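# Load the sawn bar into the lathe chuck and close up

## Task

Take the sawn bar from the rack on the workbench and put it in the lathe chuck, aligned with the spindle. The clean end (not the one with the saw burr) must sit against the stop steps at the back of the jaws. Clamp the chuck on the bar and shut the door. Then release the bar and move the robot away. The robot must not topple or finish leaning, or the task fails.

## Robot and tools

ROBOT. TidyBot++: a mobile base 0.54 m long, 0.50 m wide and 0.38 m high on four powered casters. On top is one arm with seven joints and a two-finger gripper. The shoulder is 0.12 m ahead of the base centre and 0.68 m off the floor. Link lengths are 0.42 m (upper arm), 0.31 m (forearm) and 0.31 m (wrist to hand point). The arm begins folded with the hand pointing down. base_camera is fixed on the base. wrist_camera looks along the hand.

FRAMES. All positions are in metres. Base frame: origin on the floor below the base centre, x forward, y left, z up. The odometry frame is the base frame as it stood when the scene began. base_odometry gives x, y and heading (rad, positive to the left, -3.142 to 3.142). It counts wheel turns only, so slip looks like travel. base_tilt is in degrees, with forward and right positive.

execute_actions. Arguments: "actions", a list holding one action or none. An empty list only reports state and images. "cameras" is optional: base_camera, wrist_camera or all; [] means no images. One action may combine these keys, and their motions start together:
- "base": relative moves measured from the base's own axes at the start of the command, counted from the last reported state. translate_m is metres, forward positive, -2 to 2. strafe_m is metres, left positive, -2 to 2. rotate_rad is radians, counter-clockwise positive, -6.3 to 6.3.
- "joints": absolute angles in radians, keyed by name. joint_2_rad is limited to -2.249..2.249, joint_4_rad to -2.579..2.579 and joint_6_rad to -2.099..2.099. Joints 1, 3, 5 and 7 turn without limit but take the shorter way, so a large turn needs steps under half a revolution. joint_1_rad positive turns the arm clockwise seen from above, the opposite sense to heading. gripper_pos runs from 0 (open, about 85 mm gap) to 1 (closed). The gap is roughly 85 x (1 - gripper_pos) mm.
- "target": one list [x, y, z, qw, qx, qy, qz]. It is an absolute hand pose in the base frame: metres plus a unit quaternion. The hand point lies between the finger pads. Hand z points along the fingers, and the fingers close along hand y. When "target" is used, "joints" may hold only gripper_pos.
- "speeds": top speeds for this action only. translate_m and strafe_m take 0.05 to 0.5 m/s. rotate_rad takes 0.1 to 1.57 rad/s. For a combined translate/strafe move, give the speed under only one of them.
- "lathe": "door" is "open" or "shut"; "chuck" is "clamp" or "open"; "air_blast": true blows chips off the jaws for 2 s, and only with no part present; "stop": true is the last option. Unmentioned values stay as they are. The door starts shut and the chuck starts open.
Any action lasts at most 15 s. A base move is cut off after 14 s.

wait: "seconds" from 0 to 10, plus optional "cameras". Nothing new is commanded.
zoom_image: "camera" and "region" [x0, y0, x1, y1] in image pixels with (0,0) at top-left, at most 504x504. base_camera images are 644x364; wrist_camera images are 644x476 (fisheye).
finished_scene: "scene", the current scene number. It is final, so call it only once the bar is clamped and seated, the door is shut, and the robot has let go and backed off.

RESULTS. base_status, joint_status and hand_status can read: done, off_target (resting short and possibly still pushing), contact_stop or time_out (old target dropped), not_followed (a self-collision or reach check held targets back; "cause:" explains), torque_fault or limit_stop_at_motor_heat. hand_status done means within 10 mm and 2 degrees. Most moves end within about 3 cm. To correct, add (wanted - hand_pose) to the last target. To hold a loaded hand still, resend hand_target, not hand_pose. motor_effort is percent of maximum, with the peak in brackets. on_its_own lists motions you did not command. door_state is open, shut or between. chuck_state is open, clamped (correct grip on the bar), closed_empty or between (wrong diameter or still moving). seat_state home means the bar end covers and touches all three stop steps. A "pictures" line names the order of the images. Motor temperatures are listed per arm joint. MOTOR HOT appears from 60 °C, and 75 °C causes an over-temperature stop in which the arm sinks. ARM HIT means a hard hit against the base or against the arm itself.

ORDER OF CALLS. If a call is refused (value out of range), or a stop interrupts it, the remaining motion calls in that reply are skipped. An invalid call, such as one with an unknown key, does not block later ones. The simulation keeps running while you compose replies. Joints or the base left out of an action may still be driving toward old targets.

LATHE. It stands against a wall. Seen from the door, the chuck is on the left and faces right, so the bar goes in pointing left along the spindle, clean end first, burr end toward the door side. The jaws move only a few mm, so the bar must be aligned before clamping. The sliding door and its protruding handle ignore the arm, so keep the arm clear while it moves.

AVOID. The arm does not stop for obstacles. If it snags on something higher than about 0.6 m while the base moves, or reaches far from folded, or swings while stretched out, the robot can tip. Sideways forces on a raised hand can lift wheels; back away or retract to recover. Do not drive the arm into anything, because that can cause a torque fault (a 10 s arm stop). Held weight is not compensated and makes the arm sag; correct it from the readings, and never command a loaded joint to its current reading. Avoid drops, releasing a moving part, slamming, and strong pushes. Do not overload the gripper by squeezing hard on a part still lying on something, by twisting, or by swinging it fast. Long holds at full stretch heat the motors. Brief tugs on held parts can happen.

Each tool is called after "Request:" by a JSON object that holds its "op" and its "data", one argument or row to a line.

## Session

Request:
{"op": "execute_actions", "data": {
  "actions": []
}}

Scene clock: 0.00 s.
Motor temperatures (°C): [42 41 35 41 41 48 51]
base_odometry: x=+0.000 y=+0.000 heading=+0.000
base_tilt: forward=+0.0 right=+0.5
base_status: not commanded
joint_positions: joint_1_rad=+0.012 joint_2_rad=-0.313 joint_3_rad=+3.125 joint_4_rad=-2.539 joint_5_rad=-0.017 joint_6_rad=-0.915 joint_7_rad=+1.568 gripper_pos=+0.000
joint_status: not commanded
motor_effort: joint_1_rad=+0 joint_2_rad=-1 joint_3_rad=+1 joint_4_rad=+14 joint_5_rad=-1 joint_6_rad=+0 joint_7_rad=+0
hand_pose: x=+0.2388 y=+0.0054 z=+0.5793 quat_wxyz=(-0.004, +1.000, -0.005, +0.000) (m; base frame)
hand_target: x=+0.2385 y=+0.0054 z=+0.5792 quat_wxyz=(-0.004, +1.000, -0.005, +0.000) (m; base frame)
hand_status: not commanded
lathe: door_state=shut chuck_state=open seat_state=open
pictures: base_camera, wrist_camera

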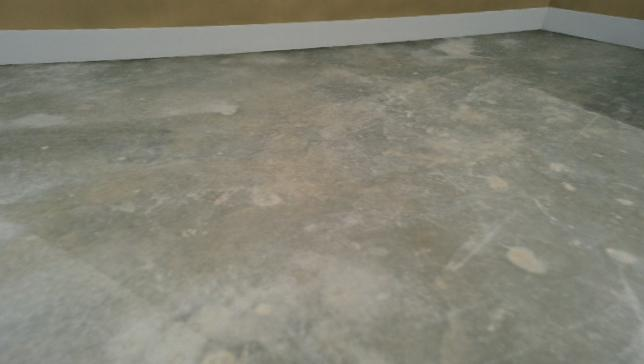

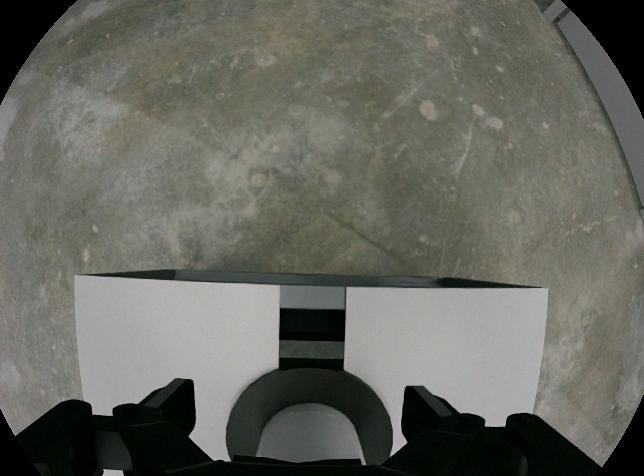

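Request:
{"op": "execute_actions", "data": {
  "actions": [
    {"joints": {"joint_6_rad": 0.45, "joint_1_rad": 1.2}}
  ]
}}

Scene clock: 3.83 s.
Motor temperatures (°C): [42 41 35 41 41 48 51]
base_odometry: x=+0.000 y=+0.000 heading=+0.000
base_tilt: forward=+0.0 right=+0.5
base_status: not commanded
joint_positions: joint_1_rad=+1.183 joint_2_rad=-0.313 joint_3_rad=+3.125 joint_4_rad=-2.538 joint_5_rad=-0.017 joint_6_rad=+0.401 joint_7_rad=+1.568 gripper_pos=+0.000
joint_status: all done
motor_effort: joint_1_rad=+0(2) joint_2_rad=-6(7) joint_3_rad=+0(2) joint_4_rad=+19(19) joint_5_rad=-2(2) joint_6_rad=+8(9) joint_7_rad=+0(0)
hand_pose: x=+0.2842 y=-0.3873 z=+0.8124 quat_wxyz=(+0.336, +0.656, -0.442, +0.511) (m; base frame)
hand_target: x=+0.2787 y=-0.3931 z=+0.8269 quat_wxyz=(+0.351, +0.639, -0.439, +0.524) (m; base frame)
hand_status: not commanded
lathe: door_state=shut chuck_state=open seat_state=open
pictures: base_camera, wrist_camera
camera_calibration:
wrist_camera: T_world_to_cam=[[-0.927909, -0.371883, 0.0262384, 0.0922586], [-0.109648, 0.204967, -0.972608, 0.963456], [0.356318, -0.905368, -0.230967, -0.130871], [0, 0, 0, 1]] pos_world=[0.23788, -0.281654, 0.904417]

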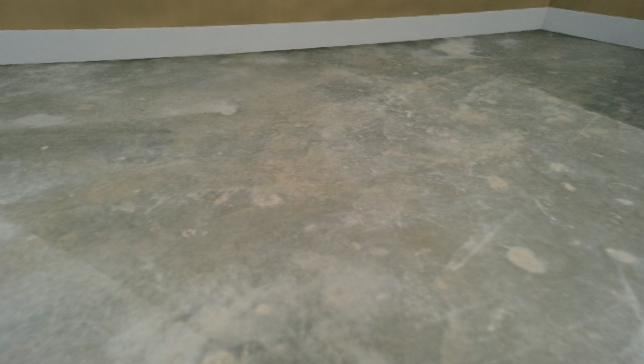

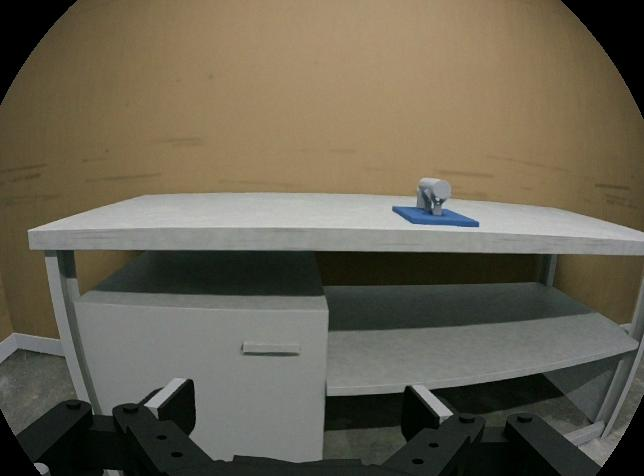

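Request:
{"op": "zoom_image", "data": {
  "camera": "wrist_camera",
  "region": [370, 150, 510, 250]
}}

Request:
{"op": "execute_actions", "data": {
  "actions": [
    {"joints": {"joint_1_rad": 2.9}}
  ],
  "cameras": ["wrist_camera"]
}}

Request:
{"op": "execute_actions", "data": {
  "actions": [
    {"joints": {"joint_1_rad": 4.5}}
  ],
  "cameras": ["wrist_camera"]
}}

Scaled by 3.600.

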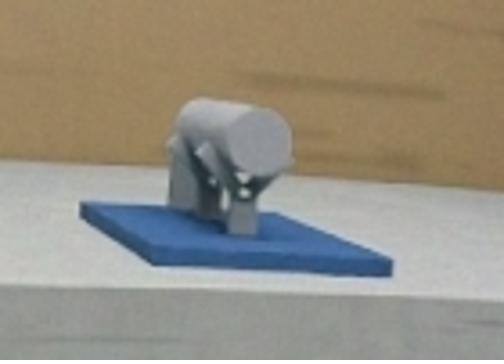

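Scene clock: 8.37 s.
Motor temperatures (°C): [42 41 35 41 41 48 51]
base_odometry: x=+0.000 y=+0.000 heading=+0.000
base_tilt: forward=+0.0 right=+0.5
base_status: not commanded
joint_positions: joint_1_rad=+2.883 joint_2_rad=-0.313 joint_3_rad=+3.125 joint_4_rad=-2.538 joint_5_rad=-0.017 joint_6_rad=+0.404 joint_7_rad=+1.568 gripper_pos=+0.000
joint_status: all done
motor_effort: joint_1_rad=+0(2) joint_2_rad=-7(7) joint_3_rad=+0(2) joint_4_rad=+19(20) joint_5_rad=-2(2) joint_6_rad=+8(9) joint_7_rad=+0(0)
hand_pose: x=-0.2865 y=-0.1140 z=+0.8133 quat_wxyz=(+0.607, +0.100, -0.784, +0.085) (m; base frame)
hand_target: x=-0.2914 y=-0.1077 z=+0.8269 quat_wxyz=(+0.625, +0.092, -0.771, +0.082) (m; base frame)
hand_status: not commanded
lathe: door_state=shut chuck_state=open seat_state=open
pictures: wrist_camera
camera_calibration:
wrist_camera: T_world_to_cam=[[-0.249228, 0.96809, 0.0262039, 0.0115383], [0.214635, 0.0816007, -0.97328, 0.925124], [-0.944361, -0.236944, -0.228123, 0.021297], [0, 0, 0, 1]] pos_world=[-0.175576, -0.0816147, 0.904961]

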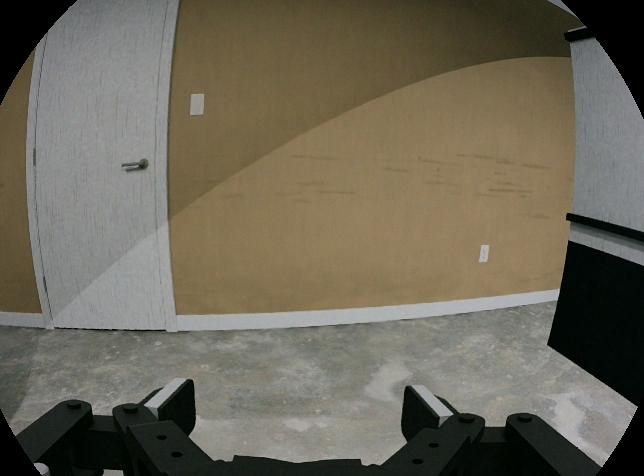

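Scene clock: 11.17 s.
Motor temperatures (°C): [42 41 35 41 41 48 51]
base_odometry: x=+0.000 y=+0.000 heading=+0.000
base_tilt: forward=+0.0 right=+0.4
base_status: not commanded
joint_positions: joint_1_rad=+4.483 joint_2_rad=-0.313 joint_3_rad=+3.125 joint_4_rad=-2.538 joint_5_rad=-0.017 joint_6_rad=+0.404 joint_7_rad=+1.568 gripper_pos=+0.000
joint_status: all done
motor_effort: joint_1_rad=+0(1) joint_2_rad=-6(7) joint_3_rad=+1(2) joint_4_rad=+19(19) joint_5_rad=-2(2) joint_6_rad=+8(9) joint_7_rad=+0(0)
hand_pose: x=+0.0169 y=+0.4087 z=+0.8134 quat_wxyz=(+0.484, -0.492, -0.618, -0.377) (m; base frame)
hand_target: x=+0.0233 y=+0.4134 z=+0.8269 quat_wxyz=(+0.494, -0.489, -0.603, -0.392) (m; base frame)
hand_status: not commanded
lathe: door_state=shut chuck_state=open seat_state=open
pictures: wrist_camera
camera_calibration:
wrist_camera: T_world_to_cam=[[0.974953, 0.220864, 0.0262003, -0.134135], [0.0752338, -0.216637, -0.973349, 0.94174], [-0.209302, 0.95094, -0.227827, -0.0664472], [0, 0, 0, 1]] pos_world=[0.0460167, 0.296828, 0.905017]

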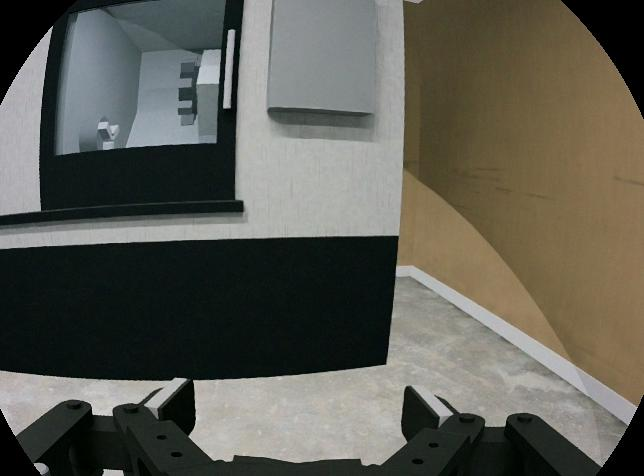

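Request:
{"op": "execute_actions", "data": {
  "actions": [
    {"joints": {"joint_1_rad": 4.0, "joint_6_rad": 0.6}, "lathe": {"door": "open", "air_blast": true}}
  ],
  "cameras": ["wrist_camera"]
}}

Request:
{"op": "wait", "data": {
  "seconds": 3,
  "cameras": ["wrist_camera"]
}}

Scene clock: 13.53 s.
Motor temperatures (°C): [42 41 35 41 41 48 51]
base_odometry: x=+0.000 y=+0.000 heading=+0.000
base_tilt: forward=+0.0 right=+0.4
base_status: not commanded
joint_positions: joint_1_rad=+4.017 joint_2_rad=-0.313 joint_3_rad=+3.125 joint_4_rad=-2.538 joint_5_rad=-0.017 joint_6_rad=+0.552 joint_7_rad=+1.568 gripper_pos=+0.000
joint_status: all done
motor_effort: joint_1_rad=+0(2) joint_2_rad=-7(7) joint_3_rad=+0(2) joint_4_rad=+19(20) joint_5_rad=-1(2) joint_6_rad=+8(10) joint_7_rad=+0(0)
hand_pose: x=-0.1609 y=+0.3255 z=+0.8585 quat_wxyz=(+0.609, -0.316, -0.672, -0.278) (m; base frame)
hand_target: x=-0.1669 y=+0.3217 z=+0.8731 quat_wxyz=(+0.627, -0.304, -0.660, -0.281) (m; base frame)
hand_status: not commanded
lathe: door_state=between chuck_state=open seat_state=open
pictures: wrist_camera
camera_calibration:
wrist_camera: T_world_to_cam=[[0.774693, 0.631878, 0.0240867, -0.107828], [0.0707645, -0.0487802, -0.9963, 0.945325], [-0.628365, 0.773531, -0.0825042, -0.148738], [0, 0, 0, 1]] pos_world=[-0.0768233, 0.229301, 0.932153]

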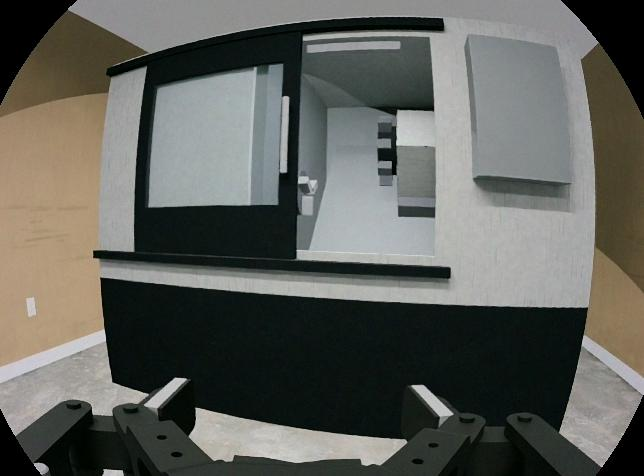

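Scene clock: 16.53 s.
Motor temperatures (°C): [42 41 35 41 41 48 51]
base_odometry: x=+0.000 y=+0.000 heading=+0.000
base_tilt: forward=+0.0 right=+0.4
base_status: not commanded
joint_positions: joint_1_rad=+4.017 joint_2_rad=-0.313 joint_3_rad=+3.125 joint_4_rad=-2.538 joint_5_rad=-0.017 joint_6_rad=+0.554 joint_7_rad=+1.568 gripper_pos=+0.000
joint_status: all done
motor_effort: joint_1_rad=+0(2) joint_2_rad=-6(7) joint_3_rad=+1(2) joint_4_rad=+19(20) joint_5_rad=-2(2) joint_6_rad=+9(10) joint_7_rad=+0(0)
hand_pose: x=-0.1610 y=+0.3256 z=+0.8592 quat_wxyz=(+0.610, -0.316, -0.671, -0.279) (m; base frame)
hand_target: x=-0.1669 y=+0.3217 z=+0.8731 quat_wxyz=(+0.627, -0.304, -0.660, -0.281) (m; base frame)
hand_status: not commanded
wait: 3.00 s; at rest by 0.27 s
lathe: door_state=open chuck_state=open seat_state=open
pictures: wrist_camera
camera_calibration:
wrist_camera: T_world_to_cam=[[0.774702, 0.631869, 0.0240498, -0.107788], [0.0693578, -0.0471086, -0.996479, 0.945391], [-0.628511, 0.773642, -0.0803202, -0.150687], [0, 0, 0, 1]] pos_world=[-0.0767751, 0.229222, 0.932551]

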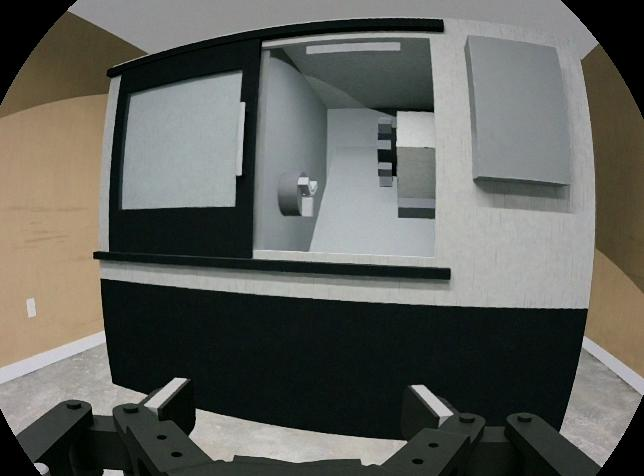

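Request:
{"op": "execute_actions", "data": {
  "actions": [
    {"joints": {"joint_1_rad": 0.0, "joint_6_rad": 0.3}, "base": {"rotate_rad": -1.2}}
  ]
}}

Scene clock: 26.77 s.
Motor temperatures (°C): [42 41 35 41 41 48 51]
base_odometry: x=+0.000 y=+0.000 heading=-1.200
base_tilt: forward=+0.1 right=+0.4
base_status: done
joint_positions: joint_1_rad=+6.266 joint_2_rad=-0.313 joint_3_rad=+3.125 joint_4_rad=-2.538 joint_5_rad=-0.017 joint_6_rad=+0.353 joint_7_rad=+1.568 gripper_pos=+0.000
joint_status: all done
motor_effort: joint_1_rad=+0(2) joint_2_rad=-6(8) joint_3_rad=+1(2) joint_4_rad=+19(19) joint_5_rad=-2(2) joint_6_rad=+8(9) joint_7_rad=+0(0)
hand_pose: x=+0.5357 y=+0.0137 z=+0.7981 quat_wxyz=(+0.011, -0.805, -0.005, -0.593) (m; base frame)
hand_target: x=+0.5303 y=+0.0067 z=+0.7820 quat_wxyz=(+0.006, -0.821, +0.001, -0.571) (m; base frame)
hand_status: not commanded
lathe: door_state=open chuck_state=open seat_state=open
pictures: base_camera, wrist_camera
camera_calibration:
wrist_camera: T_world_to_cam=[[0.0122073, -0.999567, 0.0267613, -0.0202821], [-0.277179, -0.0290971, -0.960378, 0.978074], [0.960741, 0.00430594, -0.277414, -0.159978], [0, 0, 0, 1]] pos_world=[0.425047, 0.0088747, 0.895483]

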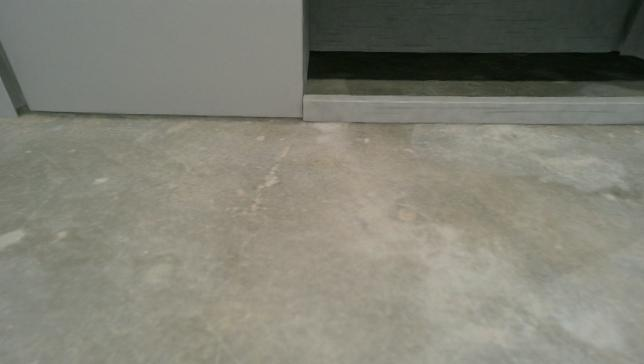

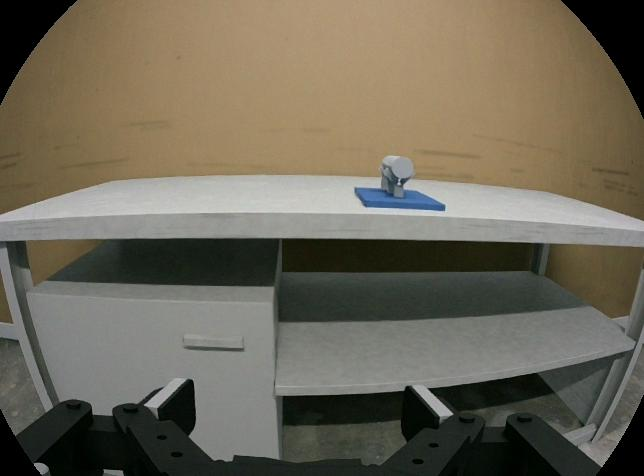

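Request:
{"op": "execute_actions", "data": {
  "actions": [
    {"target": [0.42, 0.0, 0.98, 0, 0.9, 0, 0.436], "base": {"translate_m": 0.35, "strafe_m": -0.15, "rotate_rad": 0.04}}
  ]
}}

Scene clock: 35.67 s.
Motor temperatures (°C): [42 41 35 41 41 48 51]
base_odometry: x=-0.013 y=-0.381 heading=-1.160
base_tilt: forward=+0.0 right=+0.5
base_status: done
joint_positions: joint_1_rad=+6.269 joint_2_rad=-0.549 joint_3_rad=+3.129 joint_4_rad=-1.699 joint_5_rad=-0.017 joint_6_rad=-1.064 joint_7_rad=+1.568 gripper_pos=+0.000
joint_status: not commanded
motor_effort: joint_1_rad=+0(1) joint_2_rad=+0(8) joint_3_rad=+1(4) joint_4_rad=+20(22) joint_5_rad=-1(2) joint_6_rad=+7(9) joint_7_rad=+0(0)
hand_pose: x=+0.4349 y=+0.0159 z=+0.9826 quat_wxyz=(+0.012, -0.894, -0.011, -0.447) (m; base frame)
hand_target: x=+0.4200 y=+0.0000 z=+0.9800 quat_wxyz=(+0.000, -0.900, +0.000, -0.436) (m; base frame)
hand_status: off_target (0.022 m and 2.4 deg from the pose sent, 0.216 m and 21.0 deg at the start)
lathe: door_state=open chuck_state=open seat_state=open
pictures: base_camera, wrist_camera
camera_calibration:
wrist_camera: T_world_to_cam=[[0.0340456, -0.999034, 0.0277987, -0.0323582], [-0.58164, -0.0424252, -0.812339, 1.11458], [0.812734, 0.0114878, -0.582522, 0.352052], [0, 0, 0, 1]] pos_world=[0.363259, 0.0109149, 1.11139]

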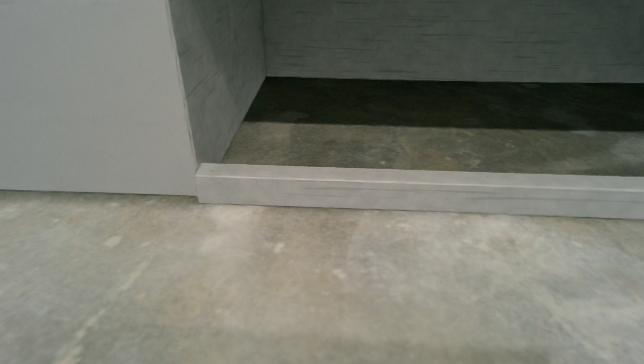

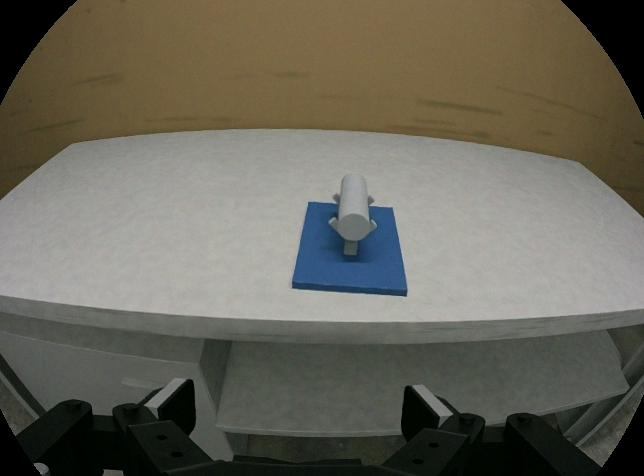

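Request:
{"op": "zoom_image", "data": {
  "camera": "wrist_camera",
  "region": [280, 150, 430, 310]
}}

Scaled by 3.150.

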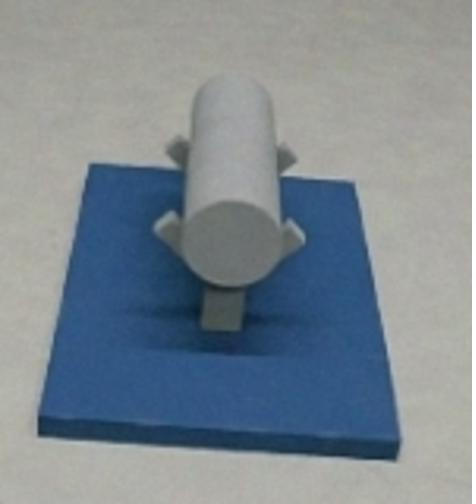

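Request:
{"op": "execute_actions", "data": {
  "actions": [
    {"target": [0.50, 0.0, 0.95, 0, 1, 0, 0.0], "base": {"translate_m": 0.30, "strafe_m": -0.035}}
  ]
}}

Scene clock: 42.77 s.
Motor temperatures (°C): [42 41 35 41 41 48 51]
base_odometry: x=+0.075 y=-0.670 heading=-1.161
base_tilt: forward=+0.0 right=+0.4
base_status: done
joint_positions: joint_1_rad=+6.269 joint_2_rad=+0.264 joint_3_rad=+3.164 joint_4_rad=-0.695 joint_5_rad=-0.017 joint_6_rad=-2.040 joint_7_rad=+1.568 gripper_pos=+0.000
joint_status: not commanded
motor_effort: joint_1_rad=+0(0) joint_2_rad=-24(25) joint_3_rad=+0(2) joint_4_rad=+15(21) joint_5_rad=-2(2) joint_6_rad=+2(8) joint_7_rad=+0(0)
hand_pose: x=+0.5306 y=+0.0043 z=+0.9605 quat_wxyz=(+0.004, -0.997, +0.001, -0.071) (m; base frame)
hand_target: x=+0.5234 y=-0.0003 z=+0.9509 quat_wxyz=(-0.001, -0.999, +0.000, -0.038) (m; base frame)
hand_status: off_target (0.033 m and 8.2 deg from the pose sent, 0.074 m and 53.2 deg at the start; a joint's target at an end of its range on 61 of 61 steps)
lathe: door_state=open chuck_state=open seat_state=open
pictures: base_camera, wrist_camera
camera_calibration:
wrist_camera: T_world_to_cam=[[0.0288461, -0.999452, 0.0162575, -0.0327302], [-0.986167, -0.031111, -0.16281, 0.742541], [0.163226, -0.0113362, -0.986524, 0.994336], [0, 0, 0, 1]] pos_world=[0.570912, 0.00166099, 1.10236]

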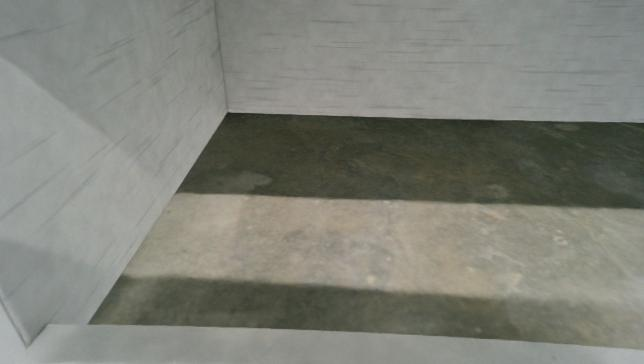

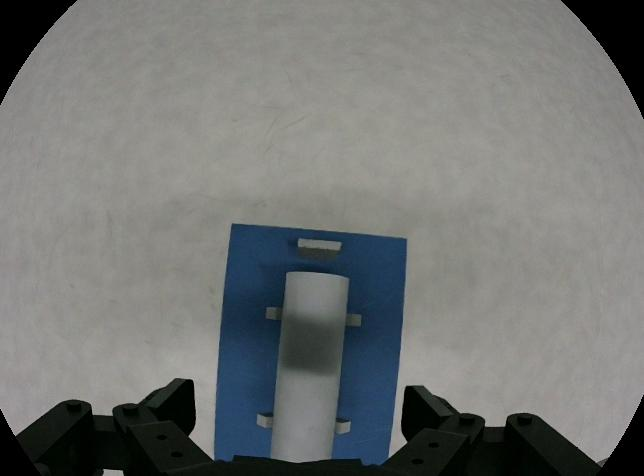

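Request:
{"op": "zoom_image", "data": {
  "camera": "wrist_camera",
  "region": [210, 220, 410, 464]
}}

Scaled by 2.066.

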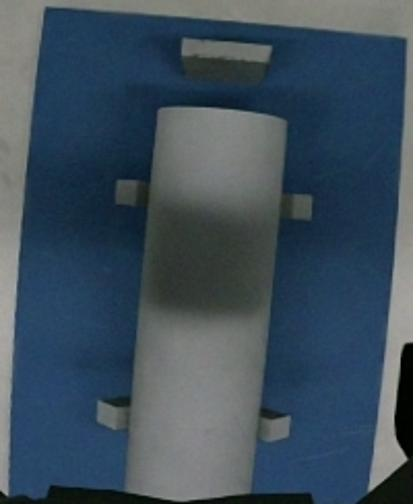

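Request:
{"op": "zoom_image", "data": {
  "camera": "wrist_camera",
  "region": [270, 230, 370, 300]
}}

Scaled by 5.040.

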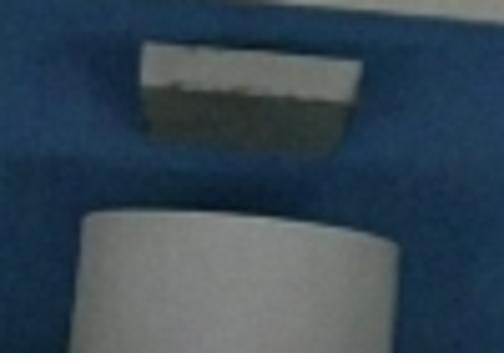

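Request:
{"op": "execute_actions", "data": {
  "actions": [
    {"target": [0.38, 0.0, 0.86, 0, 0.9239, 0, 0.3827]}
  ],
  "cameras": ["wrist_camera"]
}}

Request:
{"op": "zoom_image", "data": {
  "camera": "wrist_camera",
  "region": [250, 150, 400, 300]
}}

Scene clock: 49.33 s.
Motor temperatures (°C): [42 41 35 41 41 48 51]
base_odometry: x=+0.075 y=-0.670 heading=-1.161
base_tilt: forward=+0.0 right=+0.5
base_status: not commanded
joint_positions: joint_1_rad=+6.269 joint_2_rad=-0.661 joint_3_rad=+3.164 joint_4_rad=-2.010 joint_5_rad=-0.017 joint_6_rad=-1.065 joint_7_rad=+1.568 gripper_pos=+0.000
joint_status: not commanded
motor_effort: joint_1_rad=+0(0) joint_2_rad=+4(25) joint_3_rad=+1(2) joint_4_rad=+20(21) joint_5_rad=-2(2) joint_6_rad=+6(6) joint_7_rad=+0(0)
hand_pose: x=+0.3748 y=+0.0025 z=+0.8510 quat_wxyz=(+0.015, -0.934, +0.007, -0.356) (m; base frame)
hand_target: x=+0.3800 y=+0.0000 z=+0.8600 quat_wxyz=(+0.000, -0.924, +0.000, -0.383) (m; base frame)
hand_status: off_target (0.011 m and 3.8 deg from the pose sent, 0.181 m and 36.8 deg at the start)
lathe: door_state=open chuck_state=open seat_state=open
pictures: wrist_camera
camera_calibration:
wrist_camera: T_world_to_cam=[[0.00900251, -0.999948, 0.00478786, -0.0110019], [-0.732577, -0.00985422, -0.680613, 0.916503], [0.680625, 0.00261975, -0.732628, 0.501743], [0, 0, 0, 1]] pos_world=[0.330009, -0.00328439, 0.991427]

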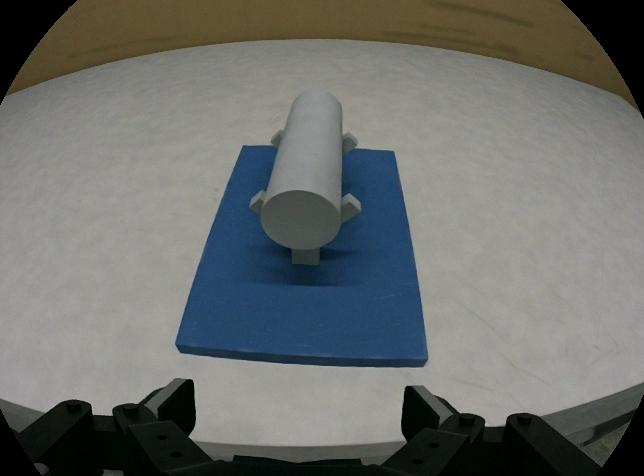

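Scaled by 3.360.

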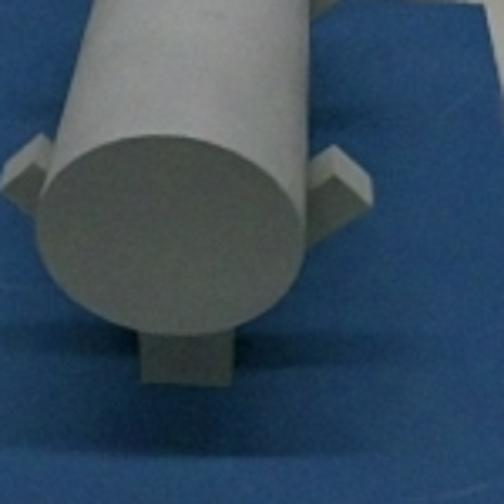

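Request:
{"op": "zoom_image", "data": {
  "camera": "wrist_camera",
  "region": [255, 180, 345, 260]
}}

Request:
{"op": "zoom_image", "data": {
  "camera": "wrist_camera",
  "region": [280, 80, 350, 150]
}}

Scaled by 5.600.

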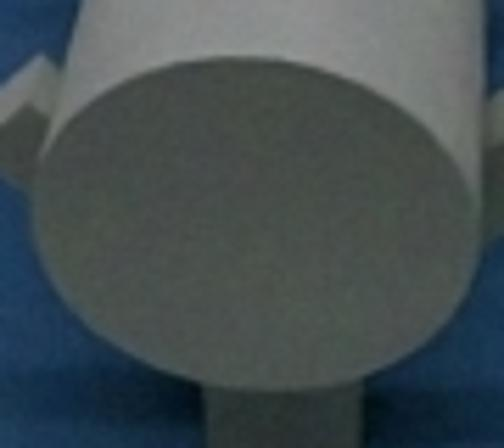

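Scaled by 7.200.

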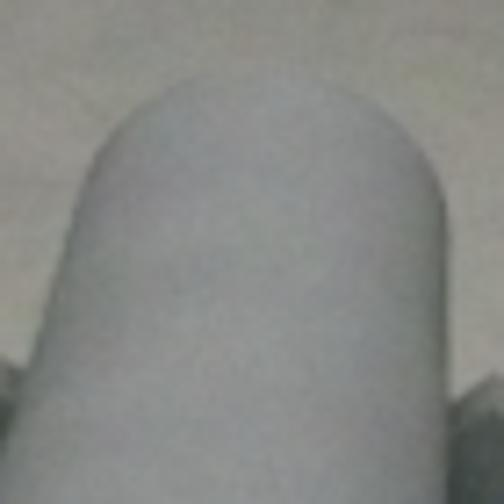

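Request:
{"op": "execute_actions", "data": {
  "actions": [
    {"joints": {"joint_1_rad": 6.283, "joint_2_rad": 0.30, "joint_3_rad": 3.14, "joint_4_rad": -0.95, "joint_5_rad": 0.0, "joint_6_rad": -2.09, "joint_7_rad": 1.57}, "base": {"translate_m": 0.08}}
  ],
  "cameras": ["wrist_camera"]
}}

Scene clock: 68.30 s.
Motor temperatures (°C): [42 41 35 41 41 47 51]
base_odometry: x=+0.106 y=-0.744 heading=-1.161
base_tilt: forward=+0.0 right=+0.5
base_status: done
joint_positions: joint_1_rad=+6.269 joint_2_rad=+0.279 joint_3_rad=+3.161 joint_4_rad=-0.961 joint_5_rad=-0.017 joint_6_rad=-2.039 joint_7_rad=+1.568 gripper_pos=+0.000
joint_status: all done
motor_effort: joint_1_rad=+0(1) joint_2_rad=-24(27) joint_3_rad=+0(2) joint_4_rad=+16(23) joint_5_rad=-2(3) joint_6_rad=-1(7) joint_7_rad=+0(2)
hand_pose: x=+0.4898 y=+0.0054 z=+0.8802 quat_wxyz=(+0.005, -0.998, +0.001, +0.068) (m; base frame)
hand_target: x=+0.4803 y=+0.0019 z=+0.8777 quat_wxyz=(+0.000, -0.995, +0.000, +0.099) (m; base frame)
hand_status: not commanded
lathe: door_state=open chuck_state=open seat_state=open
pictures: wrist_camera
camera_calibration:
wrist_camera: T_world_to_cam=[[0.0338149, -0.999416, 0.00489917, -0.0216212], [-0.992744, -0.0330223, 0.115627, 0.447448], [-0.115397, -0.00877352, -0.993281, 1.06419], [0, 0, 0, 1]] pos_world=[0.567736, 0.00250388, 1.0054]

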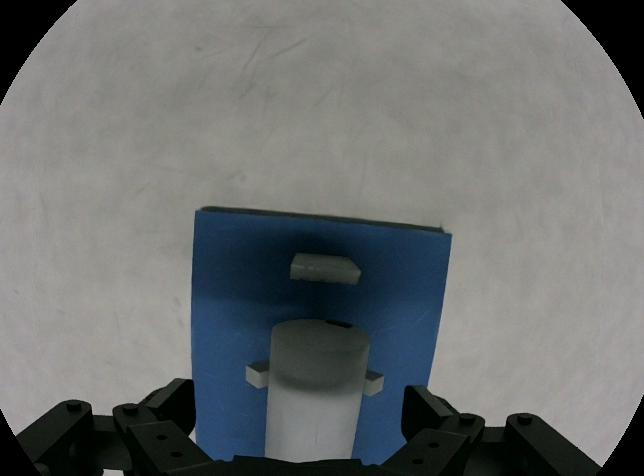

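Request:
{"op": "zoom_image", "data": {
  "camera": "wrist_camera",
  "region": [255, 300, 385, 400]
}}

Scaled by 3.877.

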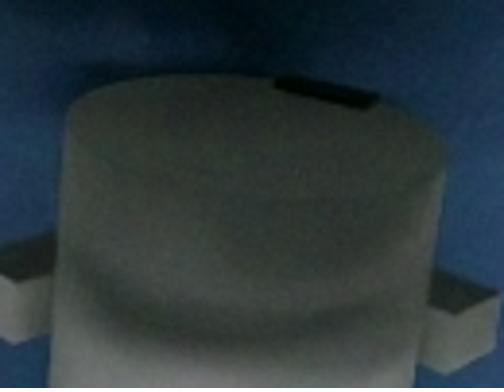

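Request:
{"op": "execute_actions", "data": {
  "actions": [
    {"joints": {"joint_1_rad": 6.29, "joint_2_rad": 0.12, "joint_3_rad": 3.12, "joint_4_rad": -1.215, "joint_5_rad": 0.017, "joint_6_rad": -1.86, "joint_7_rad": 1.52}}
  ],
  "cameras": ["wrist_camera"]
}}

Scene clock: 78.80 s.
Motor temperatures (°C): [42 41 35 41 41 47 51]
base_odometry: x=+0.106 y=-0.743 heading=-1.161
base_tilt: forward=+0.1 right=+0.4
base_status: not commanded
joint_positions: joint_1_rad=+6.272 joint_2_rad=+0.133 joint_3_rad=+3.141 joint_4_rad=-1.201 joint_5_rad=-0.017 joint_6_rad=-1.912 joint_7_rad=+1.568 gripper_pos=+0.000
joint_status: all done
motor_effort: joint_1_rad=+0(1) joint_2_rad=-21(26) joint_3_rad=+0(1) joint_4_rad=+16(17) joint_5_rad=-2(3) joint_6_rad=+0(2) joint_7_rad=+0(2)
hand_pose: x=+0.4479 y=+0.0104 z=+0.8632 quat_wxyz=(+0.008, -0.999, -0.007, +0.052) (m; base frame)
hand_target: x=+0.4582 y=+0.0008 z=+0.8622 quat_wxyz=(-0.008, -0.999, +0.020, +0.026) (m; base frame)
hand_status: not commanded
lathe: door_state=open chuck_state=open seat_state=open
pictures: wrist_camera
camera_calibration:
wrist_camera: T_world_to_cam=[[0.0489008, -0.998804, 0.000107487, -0.0177111], [-0.995398, -0.0487252, 0.0825102, 0.437878], [-0.0824063, -0.00414181, -0.99659, 1.03058], [0, 0, 0, 1]] pos_world=[0.521656, 0.00791425, 0.990942]

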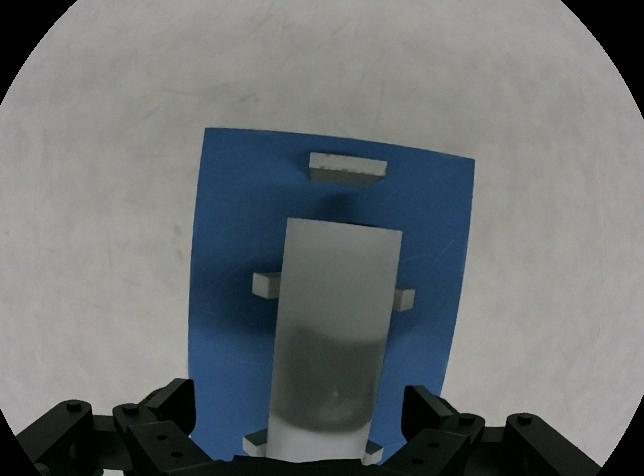

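Request:
{"op": "execute_actions", "data": {
  "actions": [
    {"joints": {"joint_1_rad": 6.31, "joint_2_rad": 0.086, "joint_3_rad": 3.12, "joint_4_rad": -1.238, "joint_5_rad": 0.0, "joint_6_rad": -1.765, "joint_7_rad": 1.465}}
  ],
  "cameras": ["wrist_camera"]
}}

Scene clock: 82.33 s.
Motor temperatures (°C): [42 41 35 41 41 47 51]
base_odometry: x=+0.106 y=-0.743 heading=-1.161
base_tilt: forward=+0.0 right=+0.5
base_status: not commanded
joint_positions: joint_1_rad=+6.295 joint_2_rad=+0.103 joint_3_rad=+3.138 joint_4_rad=-1.227 joint_5_rad=-0.017 joint_6_rad=-1.806 joint_7_rad=+1.521 gripper_pos=+0.000
joint_status: all done
motor_effort: joint_1_rad=+0(2) joint_2_rad=-19(22) joint_3_rad=+1(1) joint_4_rad=+17(17) joint_5_rad=-2(3) joint_6_rad=+1(1) joint_7_rad=+0(1)
hand_pose: x=+0.4690 y=+0.0034 z=+0.8640 quat_wxyz=(+0.008, -1.000, +0.027, -0.002) (m; base frame)
hand_target: x=+0.4761 y=-0.0009 z=+0.8670 quat_wxyz=(+0.002, -0.998, +0.056, -0.026) (m; base frame)
hand_status: not commanded
lathe: door_state=open chuck_state=open seat_state=open
pictures: wrist_camera
camera_calibration:
wrist_camera: T_world_to_cam=[[-0.0210483, -0.999774, 0.00310641, 0.00446991], [-0.999461, 0.0209631, -0.0252834, 0.55331], [0.0252125, -0.0036369, -0.999675, 0.985309], [0, 0, 0, 1]] pos_world=[0.528264, -0.00354675, 0.998965]

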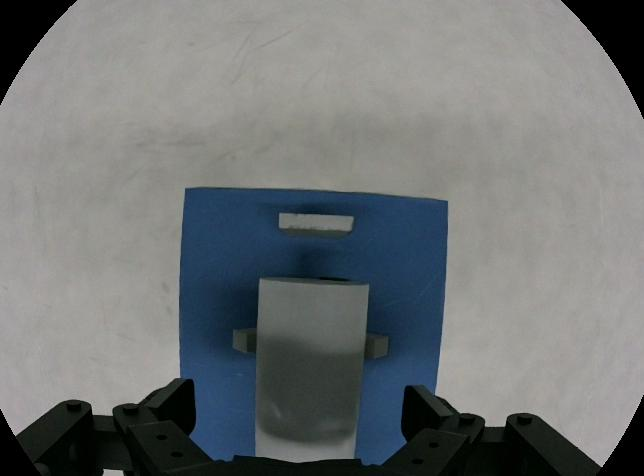

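Request:
{"op": "execute_actions", "data": {
  "actions": [
    {"joints": {"joint_1_rad": 6.325}}
  ],
  "cameras": []
}}

Request:
{"op": "execute_actions", "data": {
  "actions": [
    {"joints": {"gripper_pos": 0.6}}
  ],
  "cameras": ["wrist_camera"]
}}

Scene clock: 86.10 s.
Motor temperatures (°C): [42 41 35 41 41 47 51]
base_odometry: x=+0.106 y=-0.743 heading=-1.161
base_tilt: forward=+0.0 right=+0.4
base_status: not commanded
joint_positions: joint_1_rad=+6.311 joint_2_rad=+0.103 joint_3_rad=+3.137 joint_4_rad=-1.227 joint_5_rad=-0.017 joint_6_rad=-1.806 joint_7_rad=+1.521 gripper_pos=+0.000
joint_status: all done
motor_effort: joint_1_rad=+0(1) joint_2_rad=-19(20) joint_3_rad=+0(1) joint_4_rad=+17(17) joint_5_rad=-2(2) joint_6_rad=+0(1) joint_7_rad=+0(0)
hand_pose: x=+0.4691 y=-0.0018 z=+0.8640 quat_wxyz=(+0.009, -0.999, +0.035, -0.003) (m; base frame)
hand_target: x=+0.4760 y=-0.0062 z=+0.8670 quat_wxyz=(+0.002, -0.998, +0.063, -0.026) (m; base frame)
hand_status: not commanded
lathe: door_state=open chuck_state=open seat_state=open
pictures: none
No camera images: "cameras" was empty.

Scene clock: 86.97 s.
Motor temperatures (°C): [42 41 35 41 41 47 51]
base_odometry: x=+0.106 y=-0.743 heading=-1.161
base_tilt: forward=+0.1 right=+0.4
base_status: not commanded
joint_positions: joint_1_rad=+6.311 joint_2_rad=+0.101 joint_3_rad=+3.137 joint_4_rad=-1.227 joint_5_rad=-0.017 joint_6_rad=-1.805 joint_7_rad=+1.521 gripper_pos=+0.577
joint_status: all done
motor_effort: joint_1_rad=+0(1) joint_2_rad=-19(20) joint_3_rad=+1(1) joint_4_rad=+16(17) joint_5_rad=-1(2) joint_6_rad=+0(1) joint_7_rad=+0(1)
hand_pose: x=+0.4690 y=-0.0018 z=+0.8648 quat_wxyz=(+0.009, -0.999, +0.035, -0.004) (m; base frame)
hand_target: x=+0.4760 y=-0.0062 z=+0.8670 quat_wxyz=(+0.002, -0.998, +0.063, -0.026) (m; base frame)
hand_status: not commanded
lathe: door_state=open chuck_state=open seat_state=open
pictures: wrist_camera
camera_calibration:
wrist_camera: T_world_to_cam=[[-0.0358866, -0.999352, 0.00293504, 0.00636733], [-0.998956, 0.035789, -0.0284002, 0.555856], [0.0282768, -0.00395116, -0.999592, 0.984535], [0, 0, 0, 1]] pos_world=[0.527664, -0.00964027, 0.999901]

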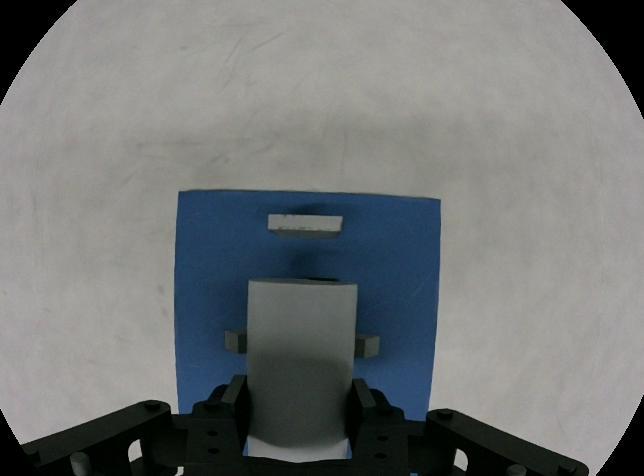

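Request:
{"op": "execute_actions", "data": {
  "actions": [
    {"joints": {"gripper_pos": 0.8}}
  ],
  "cameras": ["wrist_camera"]
}}

Scene clock: 89.10 s.
Motor temperatures (°C): [42 41 35 41 41 47 51]
base_odometry: x=+0.106 y=-0.743 heading=-1.161
base_tilt: forward=+0.1 right=+0.5
base_status: not commanded
joint_positions: joint_1_rad=+6.311 joint_2_rad=+0.101 joint_3_rad=+3.137 joint_4_rad=-1.227 joint_5_rad=-0.017 joint_6_rad=-1.805 joint_7_rad=+1.521 gripper_pos=+0.578
joint_status: gripper_pos off_target (ended at +0.578, target +0.800)
motor_effort: joint_1_rad=+0(0) joint_2_rad=-19(19) joint_3_rad=+1(1) joint_4_rad=+16(16) joint_5_rad=-1(2) joint_6_rad=+0(1) joint_7_rad=+0(0)
hand_pose: x=+0.4690 y=-0.0018 z=+0.8648 quat_wxyz=(+0.009, -0.999, +0.035, -0.004) (m; base frame)
hand_target: x=+0.4760 y=-0.0062 z=+0.8670 quat_wxyz=(+0.002, -0.998, +0.063, -0.026) (m; base frame)
hand_status: not commanded
lathe: door_state=open chuck_state=open seat_state=open
pictures: wrist_camera
camera_calibration:
wrist_camera: T_world_to_cam=[[-0.0358878, -0.999352, 0.00293404, 0.00636907], [-0.998954, 0.03579, -0.0284611, 0.555926], [0.0283376, -0.00395238, -0.999591, 0.984505], [0, 0, 0, 1]] pos_world=[0.527675, -0.00964054, 0.999905]

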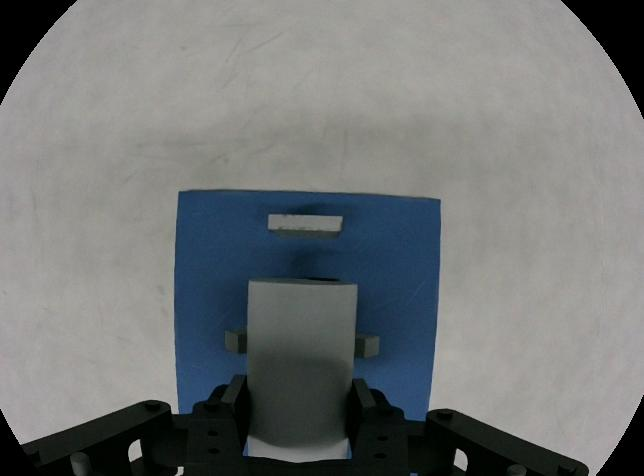

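Request:
{"op": "execute_actions", "data": {
  "actions": [
    {"joints": {"joint_2_rad": 0.12, "joint_4_rad": -0.96, "joint_6_rad": -2.07, "gripper_pos": 1.0}}
  ],
  "cameras": ["wrist_camera"]
}}

Scene clock: 92.33 s.
Motor temperatures (°C): [42 41 35 41 41 47 51]
base_odometry: x=+0.106 y=-0.743 heading=-1.161
base_tilt: forward=+0.1 right=+0.5
base_status: not commanded
joint_positions: joint_1_rad=+6.311 joint_2_rad=+0.111 joint_3_rad=+3.137 joint_4_rad=-0.981 joint_5_rad=-0.017 joint_6_rad=-2.018 joint_7_rad=+1.521 gripper_pos=+0.578
joint_status: gripper_pos off_target (ended at +0.578, target +1.000); the others done
motor_effort: joint_1_rad=+0(0) joint_2_rad=-21(24) joint_3_rad=+0(1) joint_4_rad=+18(21) joint_5_rad=-2(2) joint_6_rad=+1(2) joint_7_rad=+0(0)
hand_pose: x=+0.4543 y=-0.0019 z=+0.9337 quat_wxyz=(+0.008, -0.999, +0.033, -0.016) (m; base frame)
hand_target: x=+0.4437 y=-0.0059 z=+0.9365 quat_wxyz=(+0.001, -0.998, +0.063, +0.004) (m; base frame)
hand_status: not commanded
lathe: door_state=open chuck_state=open seat_state=open
pictures: wrist_camera
camera_calibration:
wrist_camera: T_world_to_cam=[[-0.032601, -0.999461, 0.00391672, 0.0031536], [-0.998134, 0.0323548, -0.0517768, 0.564587], [0.0516222, -0.00559739, -0.998651, 1.04237], [0, 0, 0, 1]] pos_world=[0.509828, -0.00928067, 1.07018]

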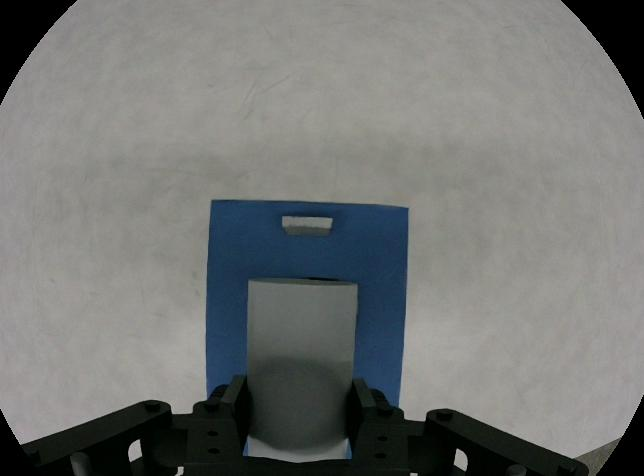

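Request:
{"op": "execute_actions", "data": {
  "actions": [
    {"joints": {"joint_2_rad": 0.084, "joint_4_rad": -1.238, "joint_6_rad": -1.765, "gripper_pos": 0.8}}
  ],
  "cameras": ["wrist_camera"]
}}

Scene clock: 110.80 s.
Motor temperatures (°C): [42 41 34 41 40 47 51]
base_odometry: x=+0.106 y=-0.743 heading=-1.161
base_tilt: forward=+0.0 right=+0.5
base_status: not commanded
joint_positions: joint_1_rad=+6.311 joint_2_rad=+0.099 joint_3_rad=+3.137 joint_4_rad=-1.229 joint_5_rad=-0.017 joint_6_rad=-1.817 joint_7_rad=+1.521 gripper_pos=+0.578
joint_status: gripper_pos off_target (ended at +0.578, target +0.800); the others done
motor_effort: joint_1_rad=+0(1) joint_2_rad=-19(24) joint_3_rad=+0(1) joint_4_rad=+17(20) joint_5_rad=-2(2) joint_6_rad=+2(2) joint_7_rad=+1(1)
hand_pose: x=+0.4644 y=-0.0017 z=+0.8647 quat_wxyz=(+0.008, -0.999, +0.035, +0.002) (m; base frame)
hand_target: x=+0.4757 y=-0.0062 z=+0.8677 quat_wxyz=(+0.002, -0.998, +0.063, -0.027) (m; base frame)
hand_status: not commanded
lathe: door_state=open chuck_state=open seat_state=open
pictures: wrist_camera
camera_calibration:
wrist_camera: T_world_to_cam=[[-0.0356709, -0.999359, 0.0031454, 0.00600556], [-0.99924, 0.0356169, -0.0158208, 0.540551], [0.0156986, -0.00370735, -0.99987, 0.990662], [0, 0, 0, 1]] pos_world=[0.524803, -0.00957833, 0.999067]

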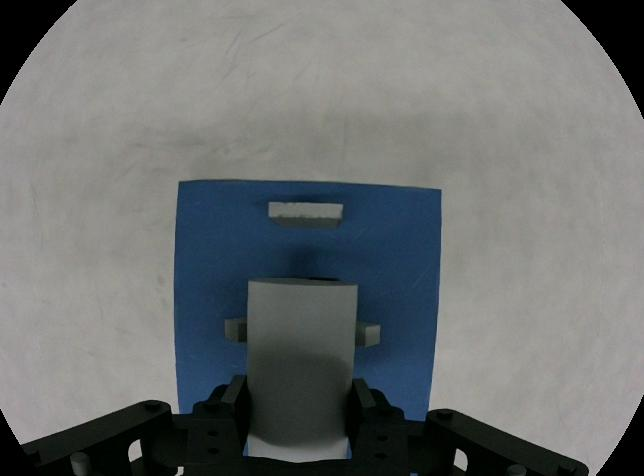

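Request:
{"op": "execute_actions", "data": {
  "actions": [
    {"joints": {"gripper_pos": 0.0}}
  ],
  "cameras": []
}}

Request:
{"op": "execute_actions", "data": {
  "actions": [
    {"joints": {"joint_2_rad": 0.12, "joint_4_rad": -0.90, "joint_6_rad": -2.09}}
  ],
  "cameras": []
}}

Request:
{"op": "execute_actions", "data": {
  "actions": [
    {"joints": {"joint_7_rad": -1.67}}
  ],
  "cameras": ["wrist_camera"]
}}

Scene clock: 112.93 s.
Motor temperatures (°C): [42 41 34 41 40 47 51]
base_odometry: x=+0.106 y=-0.743 heading=-1.161
base_tilt: forward=+0.0 right=+0.4
base_status: not commanded
joint_positions: joint_1_rad=+6.311 joint_2_rad=+0.099 joint_3_rad=+3.137 joint_4_rad=-1.230 joint_5_rad=-0.017 joint_6_rad=-1.810 joint_7_rad=+1.521 gripper_pos=+0.000
joint_status: all done
motor_effort: joint_1_rad=+0(1) joint_2_rad=-19(21) joint_3_rad=+0(1) joint_4_rad=+17(19) joint_5_rad=-2(2) joint_6_rad=+0(2) joint_7_rad=+0(1)
hand_pose: x=+0.4664 y=-0.0018 z=+0.8645 quat_wxyz=(+0.009, -0.999, +0.035, -0.001) (m; base frame)
hand_target: x=+0.4757 y=-0.0062 z=+0.8677 quat_wxyz=(+0.002, -0.998, +0.063, -0.027) (m; base frame)
hand_status: not commanded
lathe: door_state=open chuck_state=open seat_state=open
pictures: none
No camera images: "cameras" was empty.

Scene clock: 114.37 s.
Motor temperatures (°C): [42 40 34 41 40 47 51]
base_odometry: x=+0.106 y=-0.743 heading=-1.161
base_tilt: forward=+0.0 right=+0.5
base_status: not commanded
joint_positions: joint_1_rad=+6.311 joint_2_rad=+0.099 joint_3_rad=+3.137 joint_4_rad=-0.909 joint_5_rad=-0.017 joint_6_rad=-2.038 joint_7_rad=+1.521 gripper_pos=+0.000
joint_status: all done
motor_effort: joint_1_rad=+0(0) joint_2_rad=-18(21) joint_3_rad=+0(1) joint_4_rad=+15(18) joint_5_rad=-2(2) joint_6_rad=+1(2) joint_7_rad=+0(0)
hand_pose: x=+0.4561 y=-0.0020 z=+0.9585 quat_wxyz=(+0.008, -0.998, +0.032, -0.048) (m; base frame)
hand_target: x=+0.4468 y=-0.0060 z=+0.9530 quat_wxyz=(+0.002, -0.998, +0.063, -0.016) (m; base frame)
hand_status: not commanded
lathe: door_state=open chuck_state=open seat_state=open
pictures: none
No camera images: "cameras" was empty.

Scene clock: 117.77 s.
Motor temperatures (°C): [42 40 34 40 40 47 51]
base_odometry: x=+0.106 y=-0.743 heading=-1.161
base_tilt: forward=+0.1 right=+0.4
base_status: not commanded
joint_positions: joint_1_rad=+6.311 joint_2_rad=+0.099 joint_3_rad=+3.137 joint_4_rad=-0.909 joint_5_rad=-0.017 joint_6_rad=-2.041 joint_7_rad=+4.548 gripper_pos=+0.000
joint_status: all done
motor_effort: joint_1_rad=+0(0) joint_2_rad=-18(19) joint_3_rad=+0(1) joint_4_rad=+15(16) joint_5_rad=-2(2) joint_6_rad=+1(1) joint_7_rad=+0(2)
hand_pose: x=+0.4553 y=-0.0020 z=+0.9584 quat_wxyz=(-0.046, -0.090, -0.995, -0.011) (m; base frame)
hand_target: x=+0.4468 y=-0.0060 z=+0.9530 quat_wxyz=(-0.016, -0.060, -0.998, -0.002) (m; base frame)
hand_status: not commanded
lathe: door_state=open chuck_state=open seat_state=open
pictures: wrist_camera
camera_calibration:
wrist_camera: T_world_to_cam=[[0.142483, 0.988688, 0.0468564, -0.113908], [0.986873, -0.145539, 0.0700039, -0.45391], [0.0760314, 0.0362669, -0.996446, 1.05381], [0, 0, 0, 1]] pos_world=[0.384059, 0.00833948, 1.08717]

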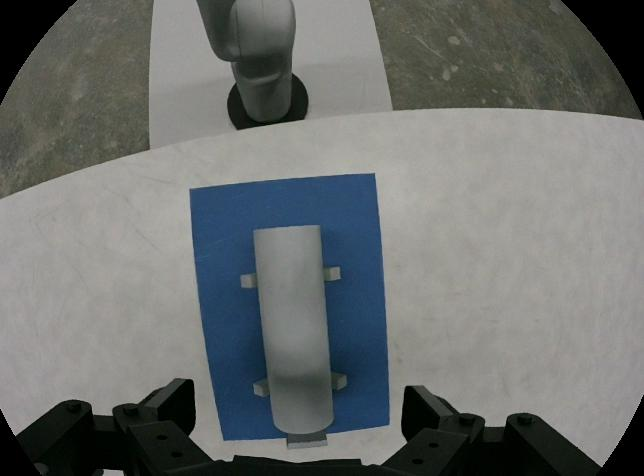

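Request:
{"op": "execute_actions", "data": {
  "actions": [
    {"joints": {"joint_7_rad": 4.73, "joint_4_rad": -0.98, "joint_6_rad": -2.0}}
  ],
  "cameras": ["wrist_camera"]
}}

Scene clock: 121.27 s.
Motor temperatures (°C): [42 40 34 40 40 47 51]
base_odometry: x=+0.106 y=-0.743 heading=-1.161
base_tilt: forward=+0.1 right=+0.5
base_status: not commanded
joint_positions: joint_1_rad=+6.311 joint_2_rad=+0.102 joint_3_rad=+3.137 joint_4_rad=-0.972 joint_5_rad=-0.017 joint_6_rad=-2.021 joint_7_rad=+4.663 gripper_pos=+0.000
joint_status: all done
motor_effort: joint_1_rad=+0(0) joint_2_rad=-18(19) joint_3_rad=+0(1) joint_4_rad=+16(16) joint_5_rad=-2(2) joint_6_rad=+0(1) joint_7_rad=+0(2)
hand_pose: x=+0.4528 y=-0.0019 z=+0.9393 quat_wxyz=(-0.023, -0.032, -0.999, -0.008) (m; base frame)
hand_target: x=+0.4622 y=-0.0063 z=+0.9311 quat_wxyz=(-0.021, -0.001, -1.000, -0.001) (m; base frame)
hand_status: not commanded
lathe: door_state=open chuck_state=open seat_state=open
pictures: wrist_camera
camera_calibration:
wrist_camera: T_world_to_cam=[[0.0303319, 0.998883, 0.0362344, -0.0519934], [0.999162, -0.0312968, 0.0263661, -0.414512], [0.0274706, 0.0354043, -0.998995, 1.05934], [0, 0, 0, 1]] pos_world=[0.386642, 0.00145721, 1.07109]

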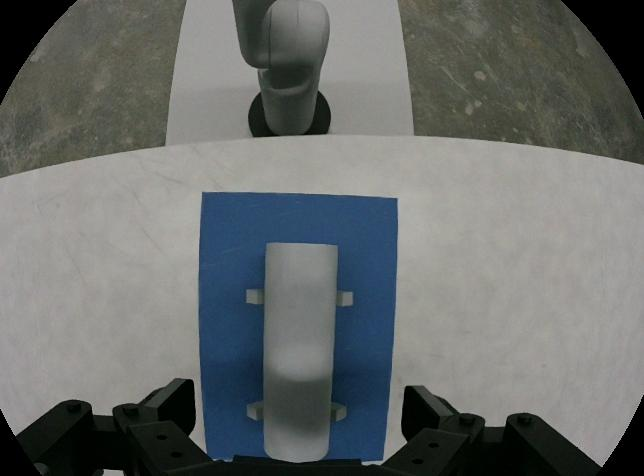

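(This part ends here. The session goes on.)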